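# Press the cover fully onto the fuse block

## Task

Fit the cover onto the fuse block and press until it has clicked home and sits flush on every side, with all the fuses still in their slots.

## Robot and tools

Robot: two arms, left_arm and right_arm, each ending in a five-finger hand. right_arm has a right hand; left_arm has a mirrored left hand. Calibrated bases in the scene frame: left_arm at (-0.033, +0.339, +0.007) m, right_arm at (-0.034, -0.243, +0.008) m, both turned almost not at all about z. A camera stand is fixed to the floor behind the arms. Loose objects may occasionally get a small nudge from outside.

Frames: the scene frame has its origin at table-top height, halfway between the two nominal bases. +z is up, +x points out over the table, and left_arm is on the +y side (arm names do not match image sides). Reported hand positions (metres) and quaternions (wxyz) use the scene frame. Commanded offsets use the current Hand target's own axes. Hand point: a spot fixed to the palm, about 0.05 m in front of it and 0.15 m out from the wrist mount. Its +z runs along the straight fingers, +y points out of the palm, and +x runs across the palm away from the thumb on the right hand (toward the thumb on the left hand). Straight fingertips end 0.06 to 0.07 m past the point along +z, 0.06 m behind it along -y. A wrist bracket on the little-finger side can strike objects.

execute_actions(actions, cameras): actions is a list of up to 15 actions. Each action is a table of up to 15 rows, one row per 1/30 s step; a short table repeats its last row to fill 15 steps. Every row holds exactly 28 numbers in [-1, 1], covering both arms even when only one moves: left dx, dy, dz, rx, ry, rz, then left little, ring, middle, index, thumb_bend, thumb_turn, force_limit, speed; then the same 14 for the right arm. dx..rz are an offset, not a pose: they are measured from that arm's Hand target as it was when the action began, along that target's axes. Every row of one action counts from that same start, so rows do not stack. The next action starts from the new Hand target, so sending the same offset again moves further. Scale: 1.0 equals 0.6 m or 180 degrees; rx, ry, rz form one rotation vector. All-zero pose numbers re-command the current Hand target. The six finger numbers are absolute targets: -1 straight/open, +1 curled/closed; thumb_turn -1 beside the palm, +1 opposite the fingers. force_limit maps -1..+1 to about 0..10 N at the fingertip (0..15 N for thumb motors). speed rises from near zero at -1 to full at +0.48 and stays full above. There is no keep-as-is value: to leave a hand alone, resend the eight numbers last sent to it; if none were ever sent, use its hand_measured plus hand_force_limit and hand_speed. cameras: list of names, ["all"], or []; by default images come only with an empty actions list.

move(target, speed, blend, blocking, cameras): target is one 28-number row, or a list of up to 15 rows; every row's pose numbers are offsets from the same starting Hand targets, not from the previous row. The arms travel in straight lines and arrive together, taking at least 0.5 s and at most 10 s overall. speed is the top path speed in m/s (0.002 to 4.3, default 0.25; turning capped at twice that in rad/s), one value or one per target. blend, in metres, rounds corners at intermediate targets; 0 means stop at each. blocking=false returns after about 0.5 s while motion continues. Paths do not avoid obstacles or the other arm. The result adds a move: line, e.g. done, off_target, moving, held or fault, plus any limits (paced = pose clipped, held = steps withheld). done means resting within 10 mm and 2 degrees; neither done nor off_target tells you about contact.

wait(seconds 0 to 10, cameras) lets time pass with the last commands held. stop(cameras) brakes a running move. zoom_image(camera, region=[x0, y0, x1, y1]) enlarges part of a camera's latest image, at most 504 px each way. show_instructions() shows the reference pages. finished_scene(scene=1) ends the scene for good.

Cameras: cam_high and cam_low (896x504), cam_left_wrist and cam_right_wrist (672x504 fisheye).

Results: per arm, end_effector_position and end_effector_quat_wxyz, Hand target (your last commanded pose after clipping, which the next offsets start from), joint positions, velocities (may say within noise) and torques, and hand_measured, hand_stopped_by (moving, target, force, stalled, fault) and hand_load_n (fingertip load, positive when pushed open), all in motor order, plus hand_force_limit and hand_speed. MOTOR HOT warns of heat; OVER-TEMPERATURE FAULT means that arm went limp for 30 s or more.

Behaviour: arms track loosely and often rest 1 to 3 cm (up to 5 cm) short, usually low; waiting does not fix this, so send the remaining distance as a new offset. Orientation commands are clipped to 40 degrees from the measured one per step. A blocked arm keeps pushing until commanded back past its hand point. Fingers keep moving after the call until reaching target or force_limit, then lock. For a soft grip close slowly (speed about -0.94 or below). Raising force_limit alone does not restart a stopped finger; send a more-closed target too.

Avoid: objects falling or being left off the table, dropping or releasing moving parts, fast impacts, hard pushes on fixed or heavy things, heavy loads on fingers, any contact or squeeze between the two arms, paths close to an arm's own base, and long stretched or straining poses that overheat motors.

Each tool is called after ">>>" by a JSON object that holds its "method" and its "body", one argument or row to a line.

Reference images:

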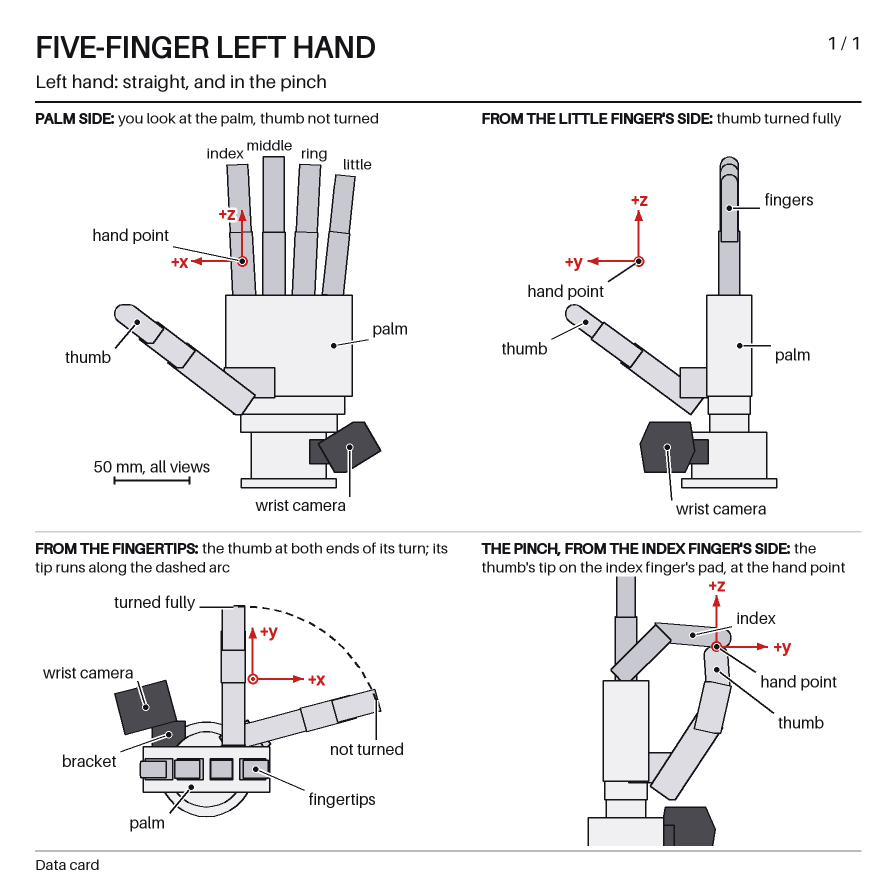

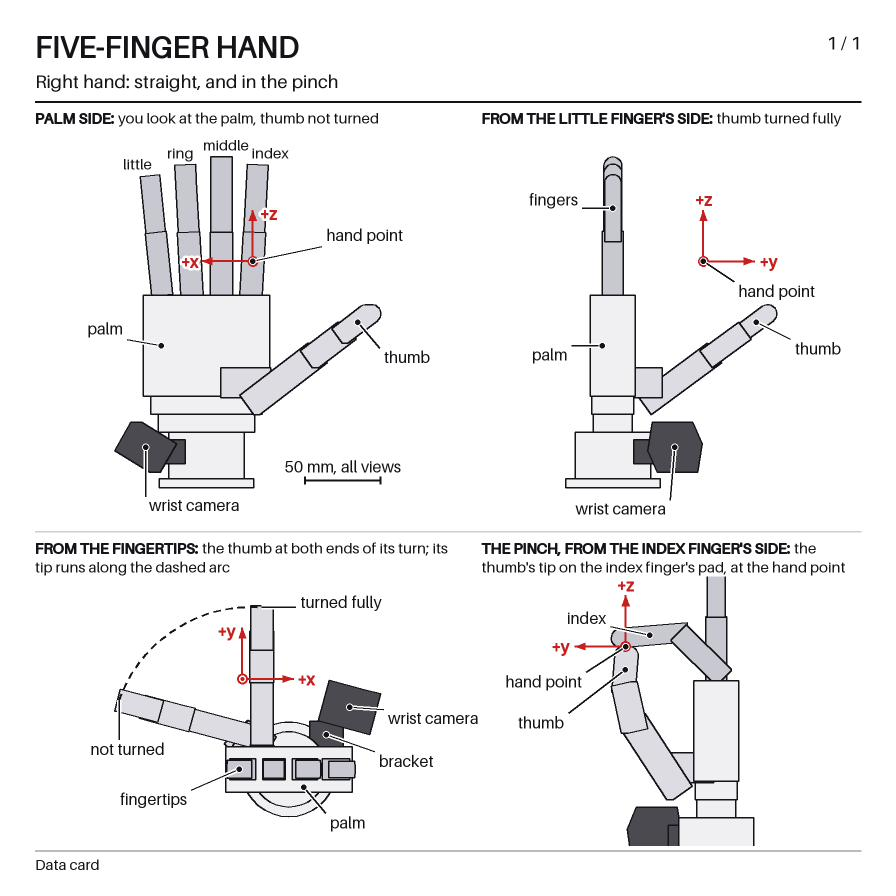

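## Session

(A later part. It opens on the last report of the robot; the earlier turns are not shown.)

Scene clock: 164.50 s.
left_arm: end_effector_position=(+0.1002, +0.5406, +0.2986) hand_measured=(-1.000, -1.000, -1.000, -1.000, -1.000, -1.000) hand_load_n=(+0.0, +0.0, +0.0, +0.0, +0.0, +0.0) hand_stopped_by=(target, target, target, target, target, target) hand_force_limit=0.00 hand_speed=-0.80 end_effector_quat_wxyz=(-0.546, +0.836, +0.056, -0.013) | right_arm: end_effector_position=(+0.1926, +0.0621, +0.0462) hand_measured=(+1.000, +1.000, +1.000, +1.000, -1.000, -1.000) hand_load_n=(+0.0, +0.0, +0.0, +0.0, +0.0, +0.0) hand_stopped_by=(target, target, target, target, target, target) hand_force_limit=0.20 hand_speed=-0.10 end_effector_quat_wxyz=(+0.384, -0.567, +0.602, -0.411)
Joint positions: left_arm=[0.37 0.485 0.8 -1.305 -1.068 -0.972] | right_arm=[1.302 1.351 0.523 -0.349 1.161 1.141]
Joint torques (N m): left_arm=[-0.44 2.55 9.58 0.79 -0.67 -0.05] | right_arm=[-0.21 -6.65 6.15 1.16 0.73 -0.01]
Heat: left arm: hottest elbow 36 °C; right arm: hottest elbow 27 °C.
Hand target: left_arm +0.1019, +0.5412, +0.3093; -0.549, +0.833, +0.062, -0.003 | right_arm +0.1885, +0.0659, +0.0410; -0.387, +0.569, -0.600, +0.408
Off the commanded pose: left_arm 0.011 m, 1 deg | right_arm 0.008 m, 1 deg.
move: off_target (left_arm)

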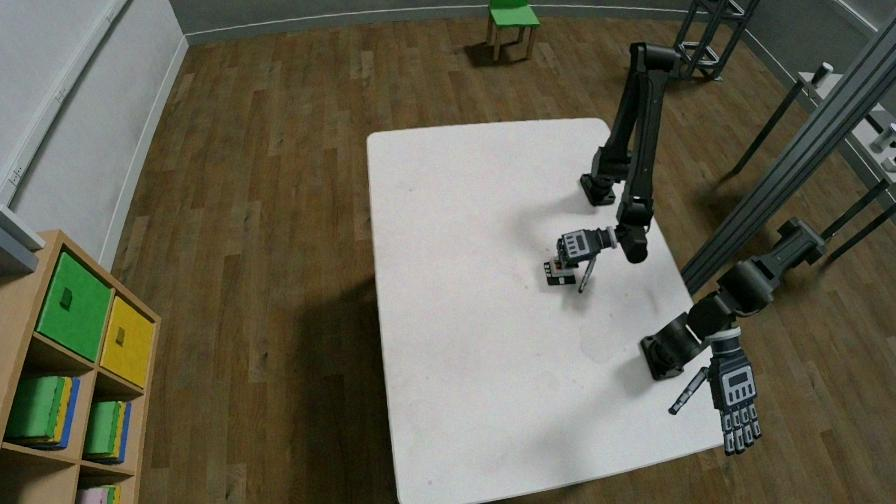

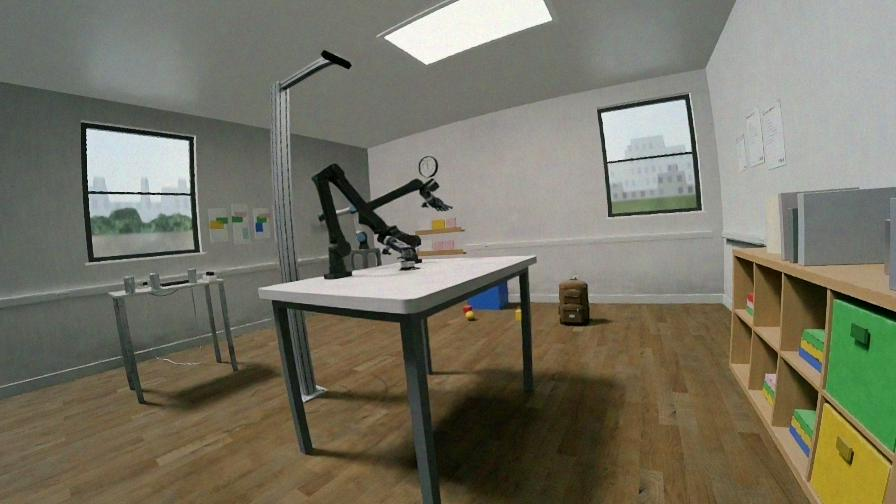

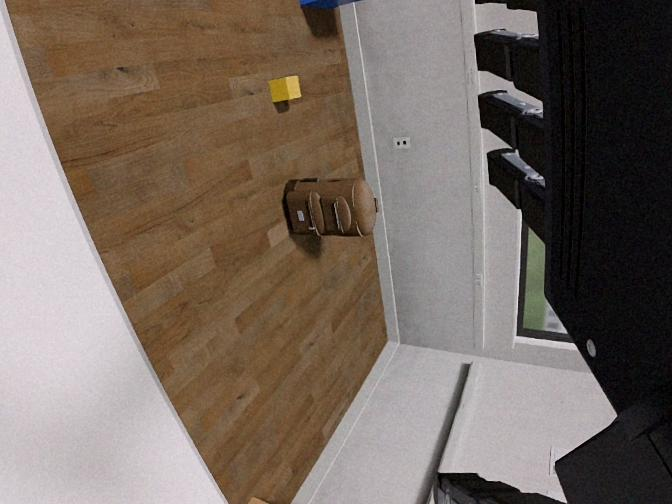

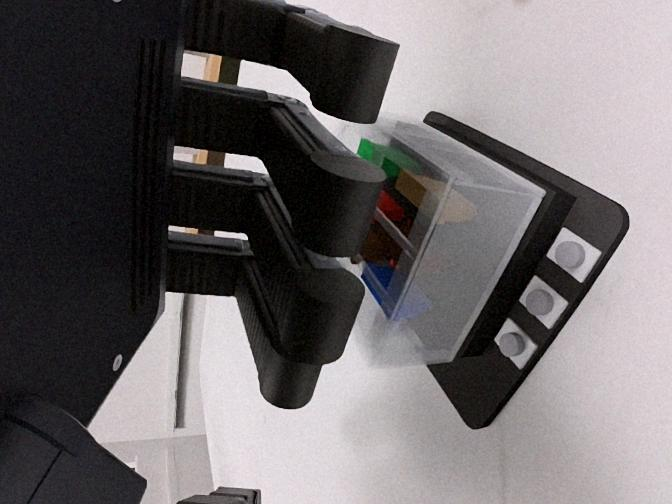

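>>> {"method": "move", "body": {
  "target": [0,0,0,0,0,0,-1,-1,-1,-1,-1,-1,0,-0.8,-0.0117,0.0117,0.0077,0,0,0,1,1,1,1,-1,-1,0.2,-0.1],
  "cameras": ["all"],
  "speed": 0.06
}}

>>> {"method": "zoom_image", "body": {
  "camera": "cam_low",
  "region": [386, 240, 426, 280]
}}

>>> {"method": "zoom_image", "body": {
  "camera": "cam_high",
  "region": [530, 235, 600, 295]
}}

>>> {"method": "zoom_image", "body": {
  "camera": "cam_right_wrist",
  "region": [320, 90, 640, 440]
}}

Scene clock: 168.10 s.
left_arm: end_effector_position=(+0.1002, +0.5406, +0.2986) hand_measured=(-1.000, -1.000, -1.000, -1.000, -1.000, -1.000) hand_load_n=(+0.0, +0.0, -0.5, -0.5, +0.0, +0.0) hand_stopped_by=(target, target, target, target, target, target) hand_force_limit=0.00 hand_speed=-0.80 end_effector_quat_wxyz=(-0.546, +0.836, +0.056, -0.013) | right_arm: end_effector_position=(+0.1933, +0.0651, +0.0353) hand_measured=(+1.000, +1.000, +1.000, +1.000, -1.000, -1.000) hand_load_n=(+0.0, +0.0, +0.0, +0.0, +0.0, -0.5) hand_stopped_by=(target, target, target, target, target, target) hand_force_limit=0.20 hand_speed=-0.10 end_effector_quat_wxyz=(+0.382, -0.568, +0.601, -0.412)
Joint positions: left_arm=[0.37 0.485 0.8 -1.305 -1.068 -0.972] | right_arm=[1.302 1.394 0.523 -0.312 1.161 1.141]
Joint torques (N m): left_arm=[0.03 2.61 9.55 0.81 -0.68 -0.07] | right_arm=[-0.15 -6.59 6.63 1.35 0.71 -0.07]
Heat: left arm: hottest elbow 36 °C; right arm: hottest elbow 27 °C.
Hand target: left_arm +0.1019, +0.5412, +0.3093; -0.549, +0.833, +0.062, -0.003 | right_arm +0.1906, +0.0728, +0.0328; -0.387, +0.569, -0.600, +0.408
Off the commanded pose: left_arm 0.011 m, 1 deg | right_arm 0.009 m, 1 deg.
move: off_target (left_arm)

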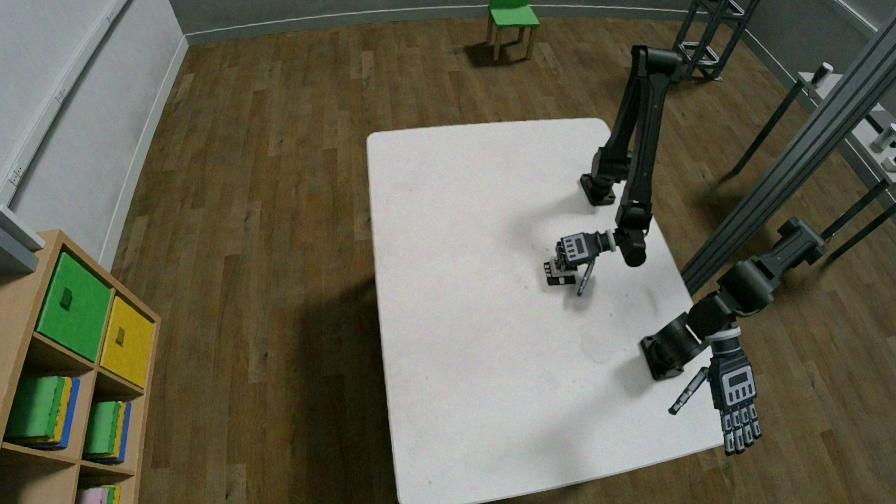

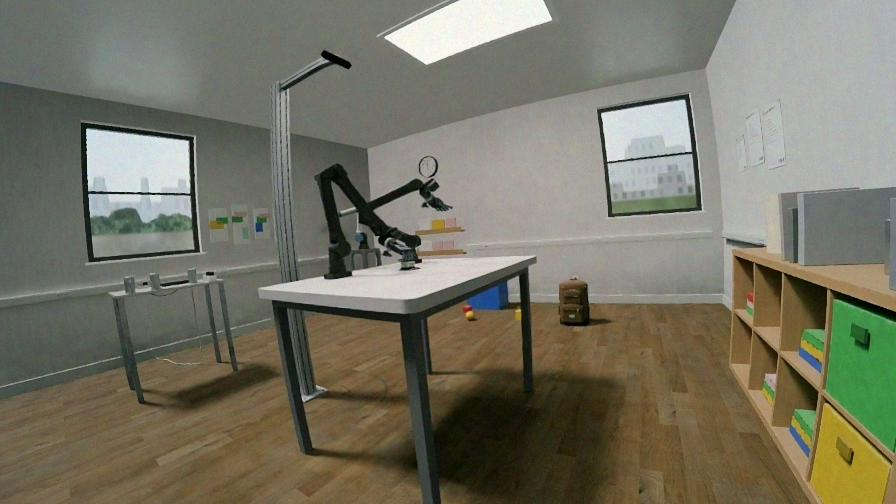

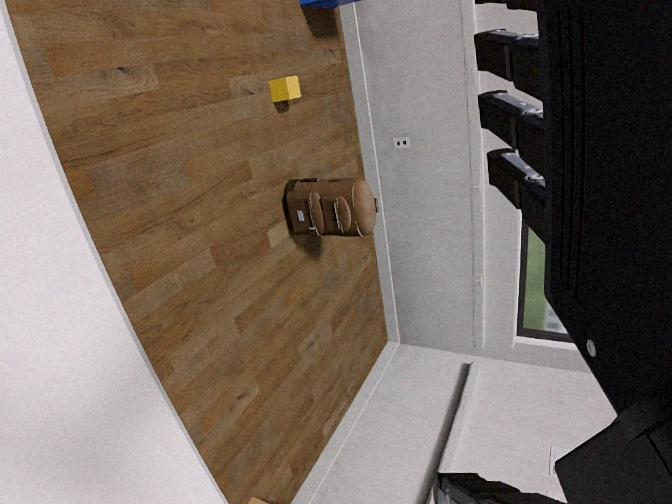

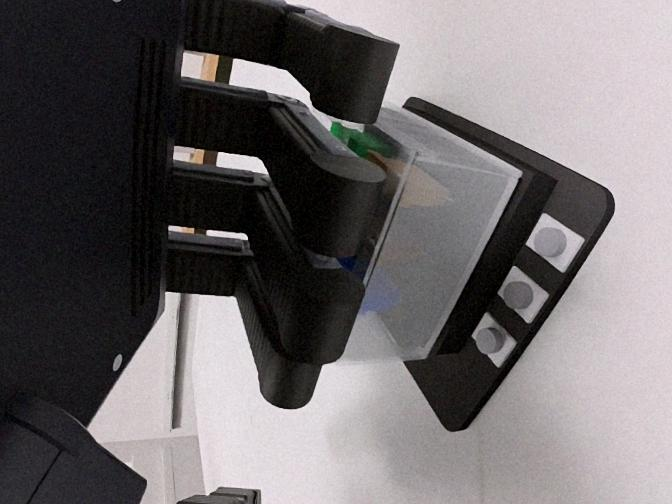

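Scaled by 12.600 from the camera's 896x504 image, which has a finer 1280x720 frame.

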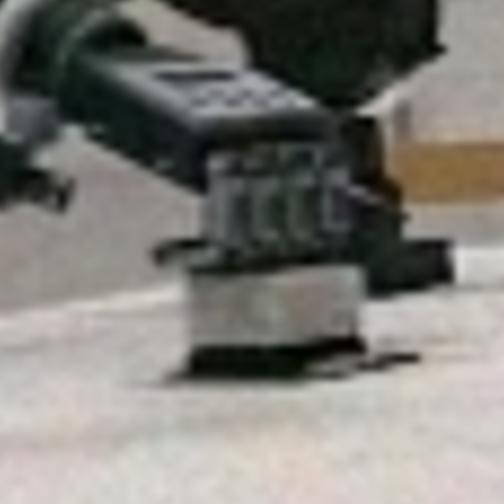

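Scaled by 7.200 from the camera's 896x504 image, which has a finer 1280x720 frame.

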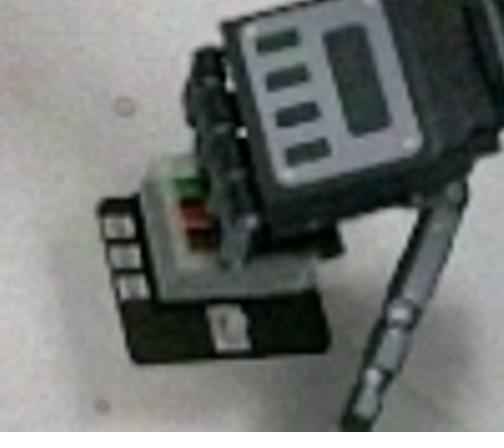

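Scaled by 1.440 from the camera's 672x504 image, which has a finer 960x720 frame.

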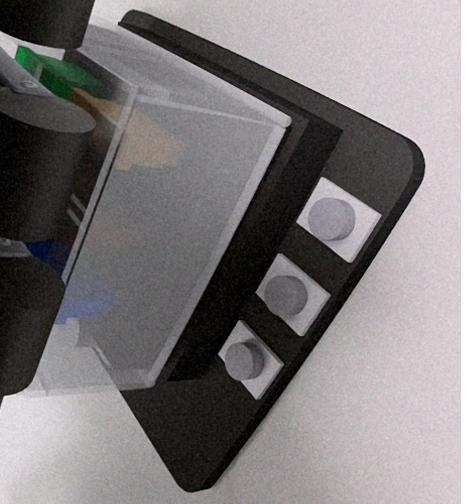

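>>> {"method": "move", "body": {
  "target": [0,0,0,0,0,0,-1,-1,-1,-1,-1,-1,0,-0.8,-0.0103,-0.0023,0.0057,0,0,0,1,1,1,1,-1,-1,0.2,-0.1],
  "cameras": ["cam_right_wrist"],
  "speed": 0.06
}}

>>> {"method": "zoom_image", "body": {
  "camera": "cam_right_wrist",
  "region": [320, 90, 640, 440]
}}

Scene clock: 169.53 s.
left_arm: end_effector_position=(+0.1002, +0.5406, +0.2986) hand_measured=(-1.000, -1.000, -1.000, -1.000, -1.000, -1.000) hand_load_n=(+0.0, +0.0, +0.0, +0.0, +0.0, +0.0) hand_stopped_by=(target, target, target, target, target, target) hand_force_limit=0.00 hand_speed=-0.80 end_effector_quat_wxyz=(-0.546, +0.836, +0.056, -0.013) | right_arm: end_effector_position=(+0.1938, +0.0669, +0.0320) hand_measured=(+1.000, +1.000, +1.000, +1.000, -1.000, -1.000) hand_load_n=(+0.0, +0.0, +0.0, +0.0, +0.0, +0.0) hand_stopped_by=(target, target, target, target, target, target) hand_force_limit=0.20 hand_speed=-0.10 end_effector_quat_wxyz=(+0.383, -0.568, +0.602, -0.411)
Joint positions: left_arm=[0.37 0.485 0.8 -1.305 -1.068 -0.972] | right_arm=[1.302 1.408 0.523 -0.294 1.161 1.141]
Joint torques (N m): left_arm=[-0.09 2.61 9.57 0.83 -0.68 -0.05] | right_arm=[-0.73 -6.71 7.71 1.32 0.59 -0.24]
Heat: left arm: hottest elbow 36 °C; right arm: hottest elbow 27 °C.
Hand target: left_arm +0.1019, +0.5412, +0.3093; -0.549, +0.833, +0.062, -0.003 | right_arm +0.1946, +0.0788, +0.0328; -0.387, +0.569, -0.600, +0.408
Off the commanded pose: left_arm 0.011 m, 1 deg | right_arm 0.012 m, 1 deg.
move: off_target (left_arm, right_arm)
Images, in order (width x height): cam_right_wrist 672x504.

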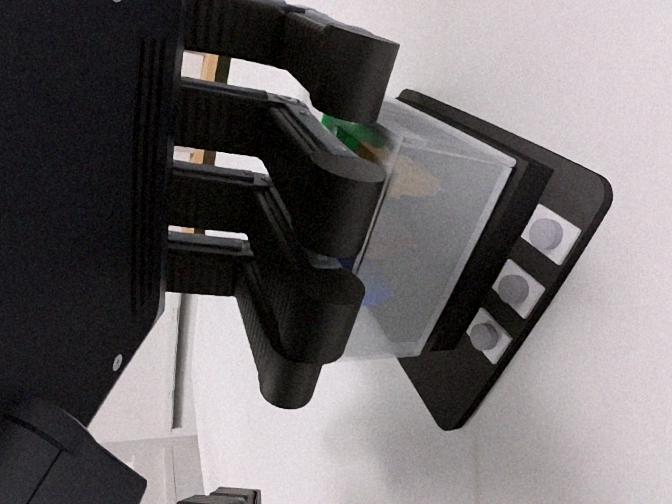

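Scaled by 1.440 from the camera's 672x504 image, which has a finer 960x720 frame.

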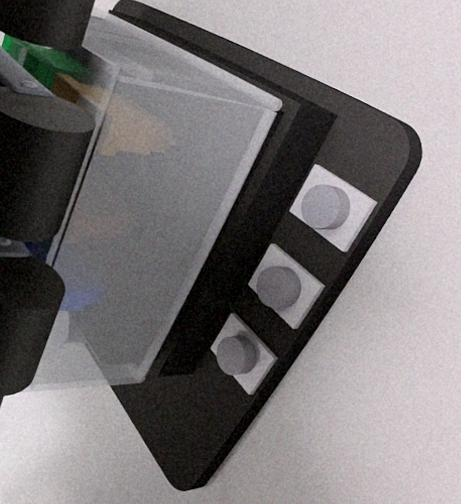

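>>> {"method": "move", "body": {
  "target": [0,0,0,0,0,0,-1,-1,-1,-1,-1,-1,0,-0.8,0.01,0.0215,0.009,0,0,0,1,1,1,1,-1,-1,0.2,-0.1],
  "cameras": ["cam_right_wrist", "cam_low", "cam_high"],
  "speed": 0.04
}}

>>> {"method": "zoom_image", "body": {
  "camera": "cam_right_wrist",
  "region": [320, 90, 640, 440]
}}

>>> {"method": "zoom_image", "body": {
  "camera": "cam_low",
  "region": [396, 248, 424, 276]
}}

Scene clock: 171.13 s.
left_arm: end_effector_position=(+0.1002, +0.5406, +0.2986) hand_measured=(-1.000, -1.000, -1.000, -1.000, -1.000, -1.000) hand_load_n=(+0.0, +0.0, +0.0, +0.0, +0.0, +0.0) hand_stopped_by=(target, target, target, target, target, target) hand_force_limit=0.00 hand_speed=-0.80 end_effector_quat_wxyz=(-0.546, +0.836, +0.056, -0.013) | right_arm: end_effector_position=(+0.1965, +0.0758, +0.0317) hand_measured=(+1.000, +1.000, +1.000, +1.000, -1.000, -1.000) hand_load_n=(-2.0, -0.5, +0.0, +0.0, +0.0, +0.0) hand_stopped_by=(target, target, target, target, target, target) hand_force_limit=0.20 hand_speed=-0.10 end_effector_quat_wxyz=(+0.396, -0.561, +0.603, -0.406)
Joint positions: left_arm=[0.37 0.485 0.8 -1.305 -1.068 -0.972] | right_arm=[1.302 1.426 0.523 -0.228 1.166 1.121]
Joint torques (N m): left_arm=[-0.26 2.61 9.55 0.73 -0.68 -0.05] | right_arm=[-1.32 -5.66 5.14 1.35 0.31 -0.12]
Heat: left arm: hottest elbow 36 °C; right arm: hottest elbow 27 °C.
Hand target: left_arm +0.1019, +0.5412, +0.3093; -0.549, +0.833, +0.062, -0.003 | right_arm +0.1945, +0.0728, +0.0188; -0.387, +0.570, -0.600, +0.408
Off the commanded pose: left_arm 0.011 m, 1 deg | right_arm 0.013 m, 1 deg.
move: off_target (left_arm, right_arm)
Images, in order (width x height): cam_high 896x504, cam_low 896x504, cam_right_wrist 672x504.

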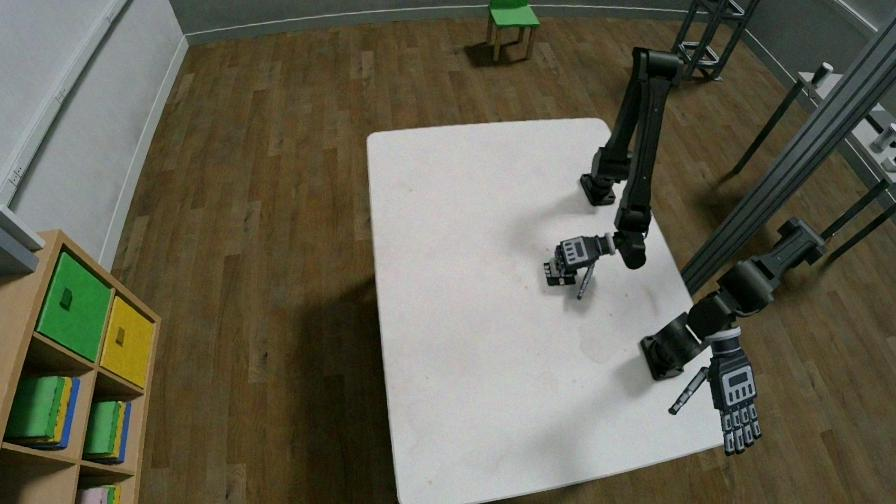

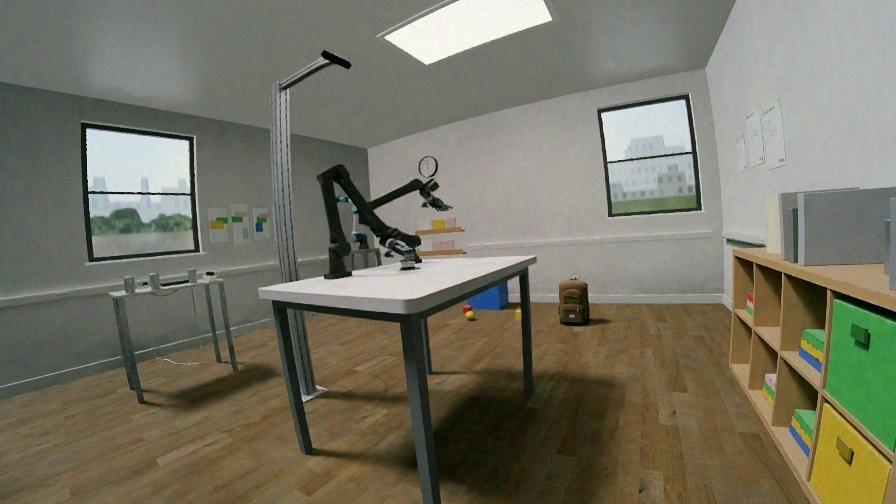

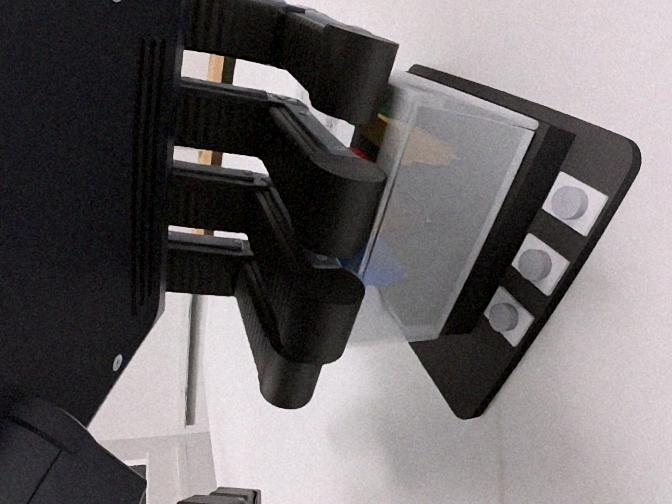

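Scaled by 1.440 from the camera's 672x504 image, which has a finer 960x720 frame.

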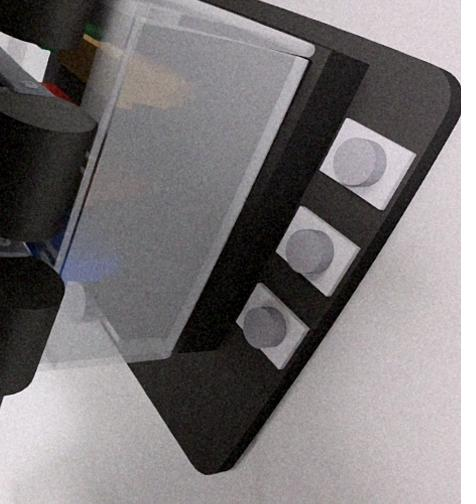

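Scaled by 18.000 from the camera's 896x504 image, which has a finer 1280x720 frame.

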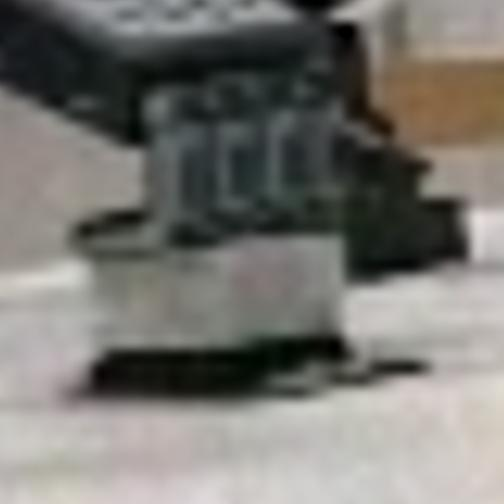

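>>> {"method": "zoom_image", "body": {
  "camera": "cam_right_wrist",
  "region": [470, 100, 610, 240]
}}

>>> {"method": "zoom_image", "body": {
  "camera": "cam_right_wrist",
  "region": [380, 240, 520, 380]
}}

Scaled by 3.600 from the camera's 672x504 image, which has a finer 960x720 frame.

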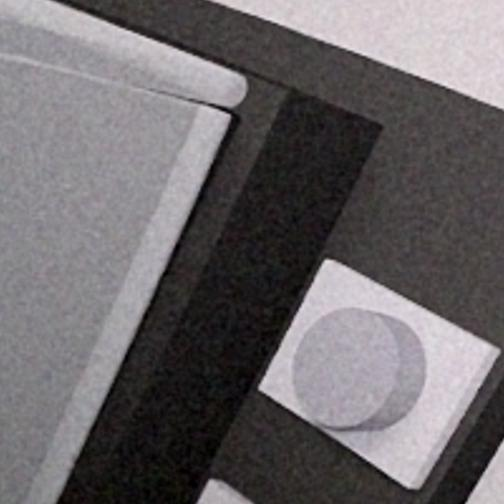

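Scaled by 3.600 from the camera's 672x504 image, which has a finer 960x720 frame.

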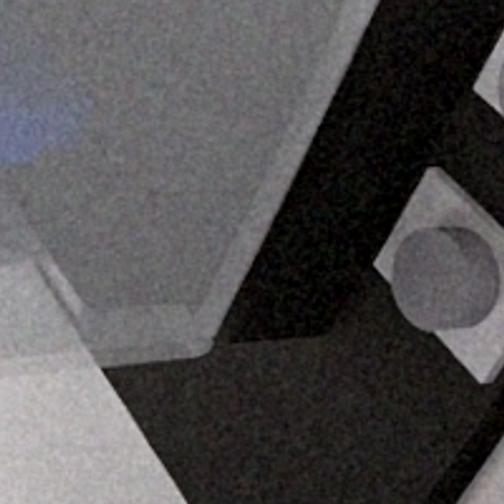

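>>> {"method": "move", "body": {
  "target": [0,0,0,0,0,0,-1,-1,-1,-1,-1,-1,0,-0.8,0.005,0.0278,0.0113,0,0,0,1,1,1,1,-1,-1,0.2,-0.1],
  "cameras": ["cam_right_wrist", "cam_low", "cam_high"],
  "speed": 0.04
}}

>>> {"method": "zoom_image", "body": {
  "camera": "cam_right_wrist",
  "region": [320, 60, 640, 410]
}}

>>> {"method": "zoom_image", "body": {
  "camera": "cam_low",
  "region": [396, 248, 424, 276]
}}

Scene clock: 176.40 s.
left_arm: end_effector_position=(+0.1002, +0.5406, +0.2986) hand_measured=(-1.000, -1.000, -1.000, -1.000, -1.000, -1.000) hand_load_n=(+0.0, +0.0, +0.0, +0.0, +0.0, +0.0) hand_stopped_by=(target, target, target, target, target, target) hand_force_limit=0.00 hand_speed=-0.80 end_effector_quat_wxyz=(-0.546, +0.836, +0.056, -0.013) | right_arm: end_effector_position=(+0.1998, +0.0801, +0.0293) hand_measured=(+1.000, +1.000, +1.000, +1.000, -1.000, -1.000) hand_load_n=(-3.0, -7.0, -1.5, +0.0, +0.0, -0.5) hand_stopped_by=(target, target, target, target, target, target) hand_force_limit=0.20 hand_speed=-0.10 end_effector_quat_wxyz=(+0.409, -0.550, +0.604, -0.405)
Joint positions: left_arm=[0.37 0.485 0.8 -1.305 -1.068 -0.972] | right_arm=[1.302 1.45 0.514 -0.155 1.182 1.11]
Joint torques (N m): left_arm=[-0.15 2.55 9.54 0.73 -0.66 -0.04] | right_arm=[-1.38 -3.55 3.86 1.2 -0.36 -0.03]
Heat: left arm: hottest elbow 36 °C; right arm: hottest elbow 26 °C.
Hand target: left_arm +0.1019, +0.5412, +0.3093; -0.549, +0.833, +0.062, -0.003 | right_arm +0.1946, +0.0698, +0.0008; +0.387, -0.569, +0.600, -0.408
Off the commanded pose: left_arm 0.011 m, 1 deg | right_arm 0.031 m, 3 deg.
move: off_target (left_arm, right_arm)
Images, in order (width x height): cam_high 896x504, cam_low 896x504, cam_right_wrist 672x504.

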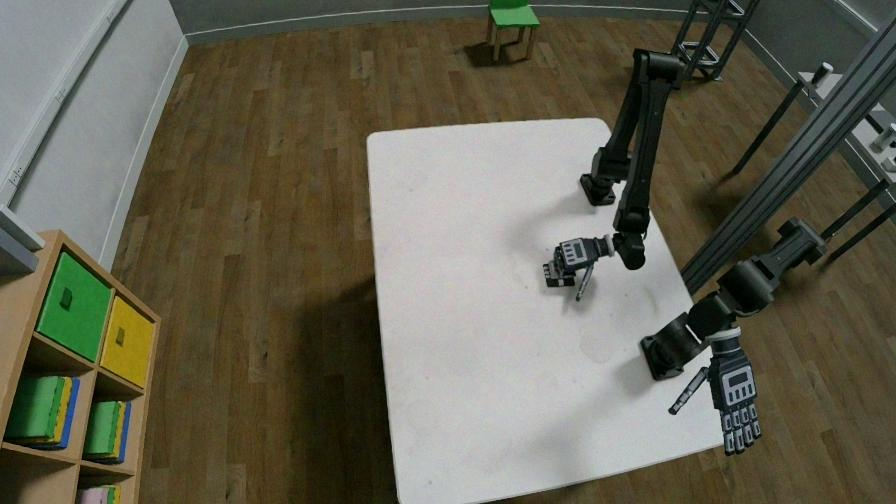

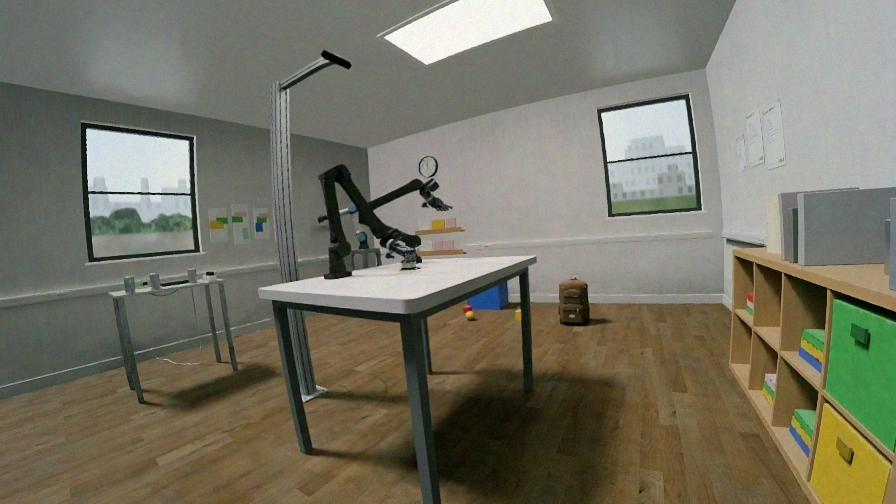

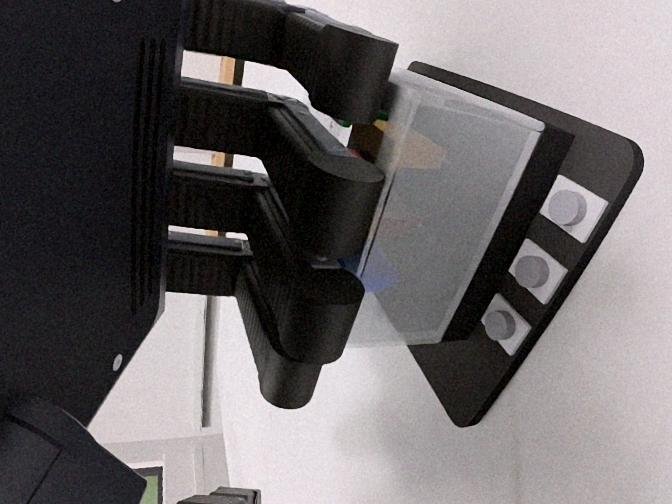

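Scaled by 1.440 from the camera's 672x504 image, which has a finer 960x720 frame.

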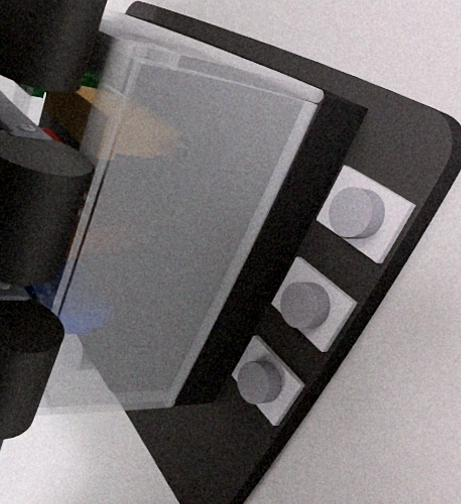

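Scaled by 18.000 from the camera's 896x504 image, which has a finer 1280x720 frame.

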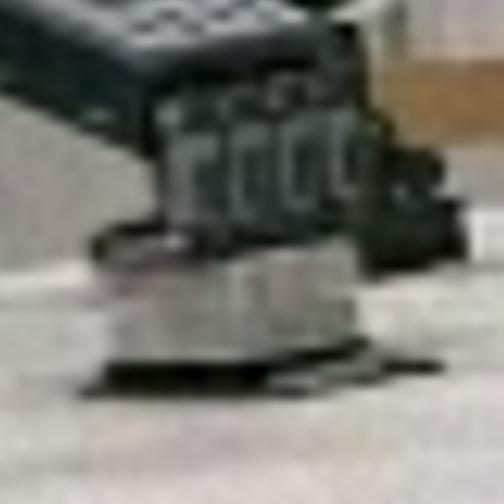

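>>> {"method": "zoom_image", "body": {
  "camera": "cam_right_wrist",
  "region": [470, 80, 610, 220]
}}

>>> {"method": "zoom_image", "body": {
  "camera": "cam_right_wrist",
  "region": [380, 240, 520, 380]
}}

>>> {"method": "zoom_image", "body": {
  "camera": "cam_high",
  "region": [540, 250, 580, 290]
}}

Scaled by 3.600 from the camera's 672x504 image, which has a finer 960x720 frame.

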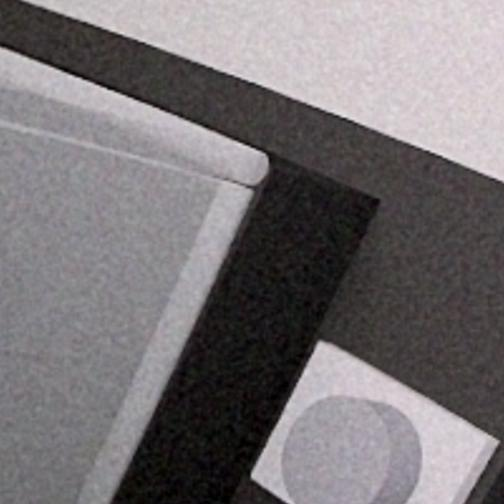

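Scaled by 3.600 from the camera's 672x504 image, which has a finer 960x720 frame.

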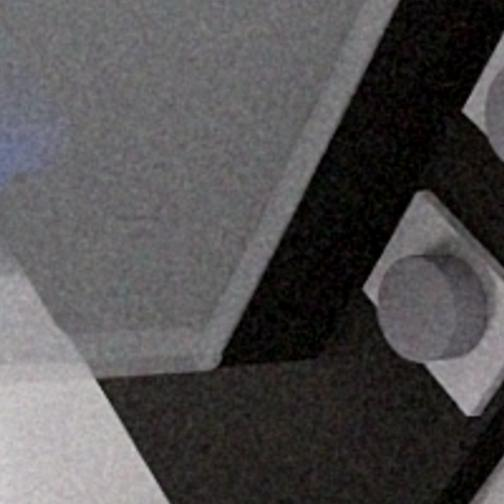

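Scaled by 12.600 from the camera's 896x504 image, which has a finer 1280x720 frame.

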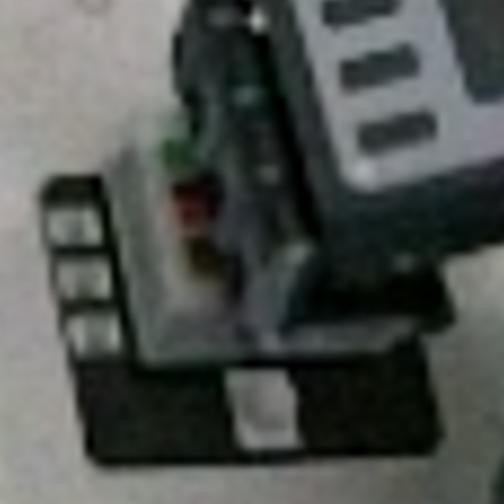

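>>> {"method": "move", "body": {
  "target": [0,0,0,0,0,0,-1,-1,-1,-1,-1,-1,0,-0.8,0.0,0.0155,0.0061,0,0,0,1,1,1,1,-1,-1,0.2,-0.1],
  "cameras": ["cam_right_wrist", "cam_low", "cam_high"],
  "speed": 0.03
}}

>>> {"method": "zoom_image", "body": {
  "camera": "cam_right_wrist",
  "region": [470, 80, 610, 220]
}}

>>> {"method": "zoom_image", "body": {
  "camera": "cam_right_wrist",
  "region": [380, 240, 520, 380]
}}

>>> {"method": "zoom_image", "body": {
  "camera": "cam_low",
  "region": [396, 248, 424, 276]
}}

Scene clock: 178.20 s.
left_arm: end_effector_position=(+0.1002, +0.5406, +0.2986) hand_measured=(-1.000, -1.000, -1.000, -1.000, -1.000, -1.000) hand_load_n=(+0.0, +0.0, +0.0, +0.0, +0.0, +0.0) hand_stopped_by=(target, target, target, target, target, target) hand_force_limit=0.00 hand_speed=-0.80 end_effector_quat_wxyz=(-0.546, +0.836, +0.056, -0.013) | right_arm: end_effector_position=(+0.2022, +0.0816, +0.0298) hand_measured=(+1.000, +1.000, +1.000, +1.000, -1.000, -1.000) hand_load_n=(-5.5, -10.0, -2.0, +0.0, +0.0, -0.5) hand_stopped_by=(target, target, target, target, target, target) hand_force_limit=0.20 hand_speed=-0.10 end_effector_quat_wxyz=(+0.416, -0.544, +0.604, -0.408)
Joint positions: left_arm=[0.37 0.485 0.8 -1.305 -1.068 -0.972] | right_arm=[1.302 1.461 0.511 -0.122 1.197 1.102]
Joint torques (N m): left_arm=[-0.15 2.2 9.63 0.75 -0.68 -0.07] | right_arm=[-1.14 -2.67 3.4 1.17 -0.94 0.07]
Heat: left arm: hottest elbow 36 °C; right arm: hottest elbow 26 °C.
Hand target: left_arm +0.1019, +0.5412, +0.3093; -0.549, +0.833, +0.062, -0.003 | right_arm +0.1945, +0.0699, -0.0091; +0.387, -0.569, +0.600, -0.408
Off the commanded pose: left_arm 0.011 m, 1 deg | right_arm 0.041 m, 4 deg.
move: off_target (left_arm, right_arm)
Images, in order (width x height): cam_high 896x504, cam_low 896x504, cam_right_wrist 672x504.

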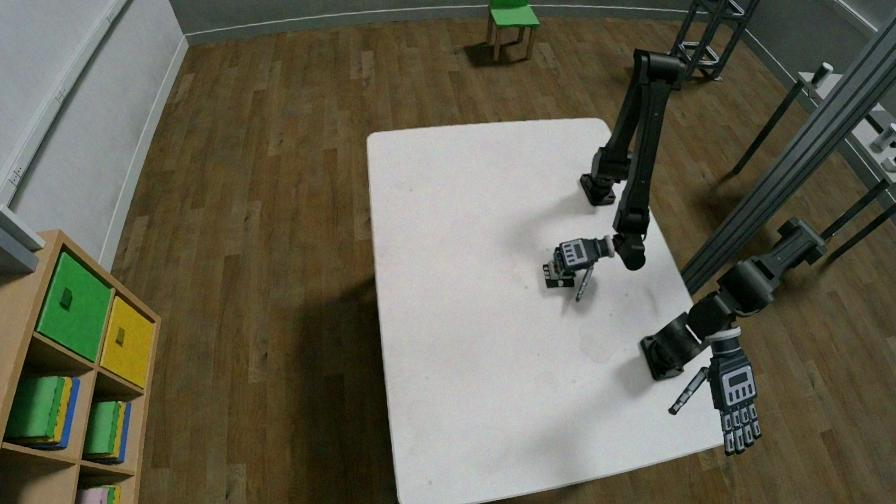

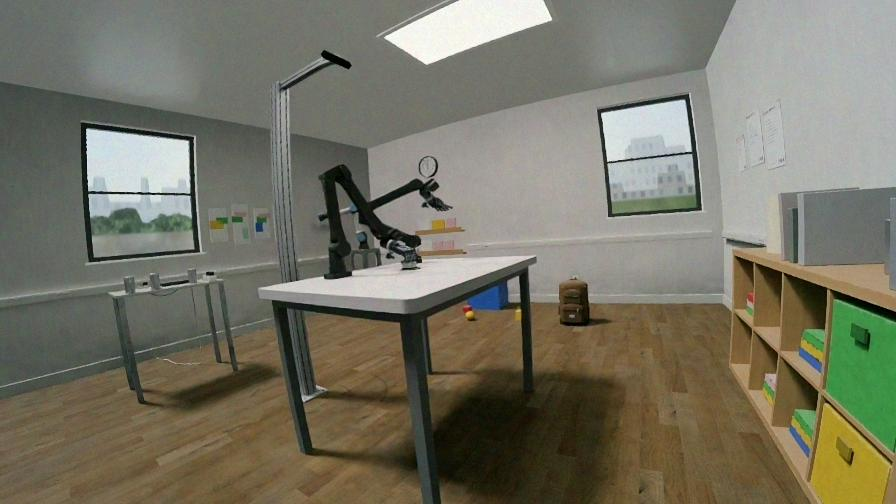

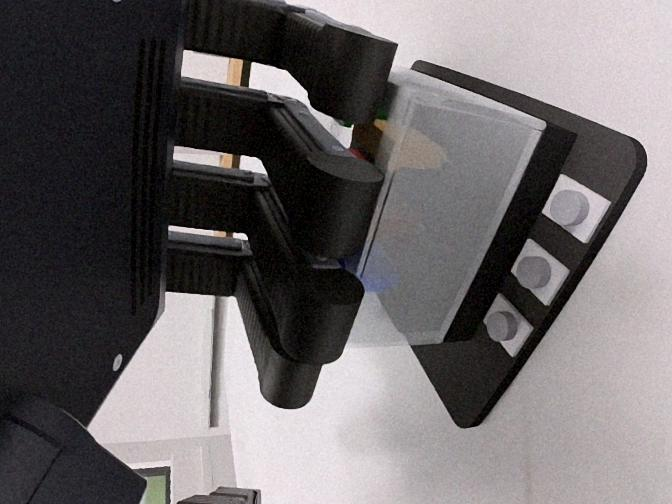

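Scaled by 3.600 from the camera's 672x504 image, which has a finer 960x720 frame.

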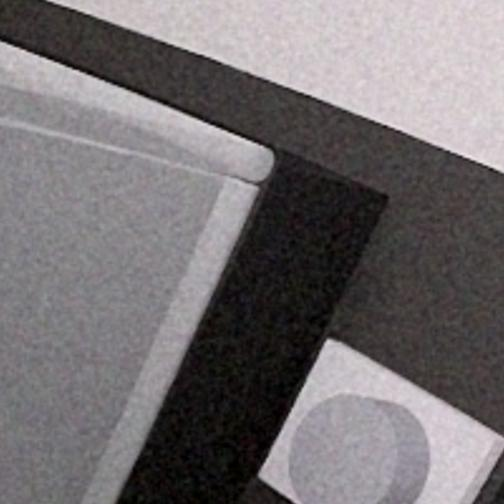

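Scaled by 3.600 from the camera's 672x504 image, which has a finer 960x720 frame.

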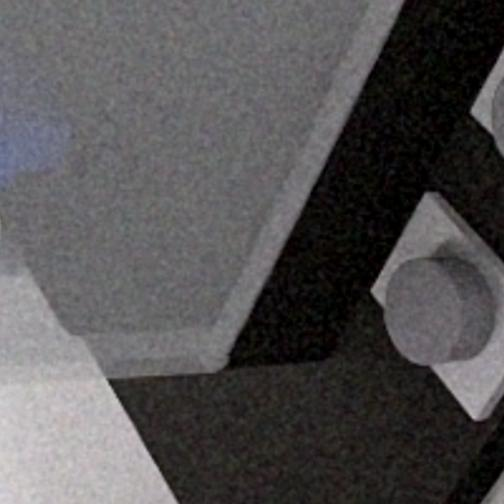

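Scaled by 18.000 from the camera's 896x504 image, which has a finer 1280x720 frame.

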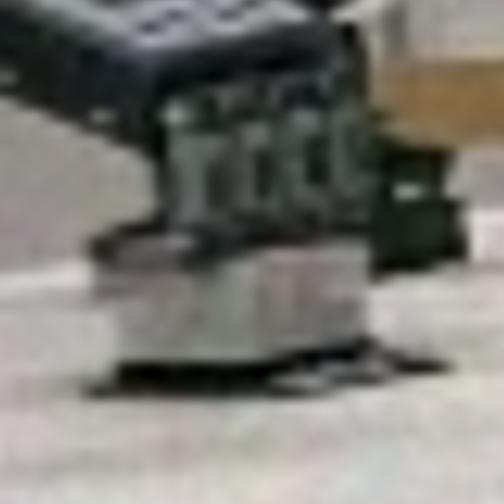

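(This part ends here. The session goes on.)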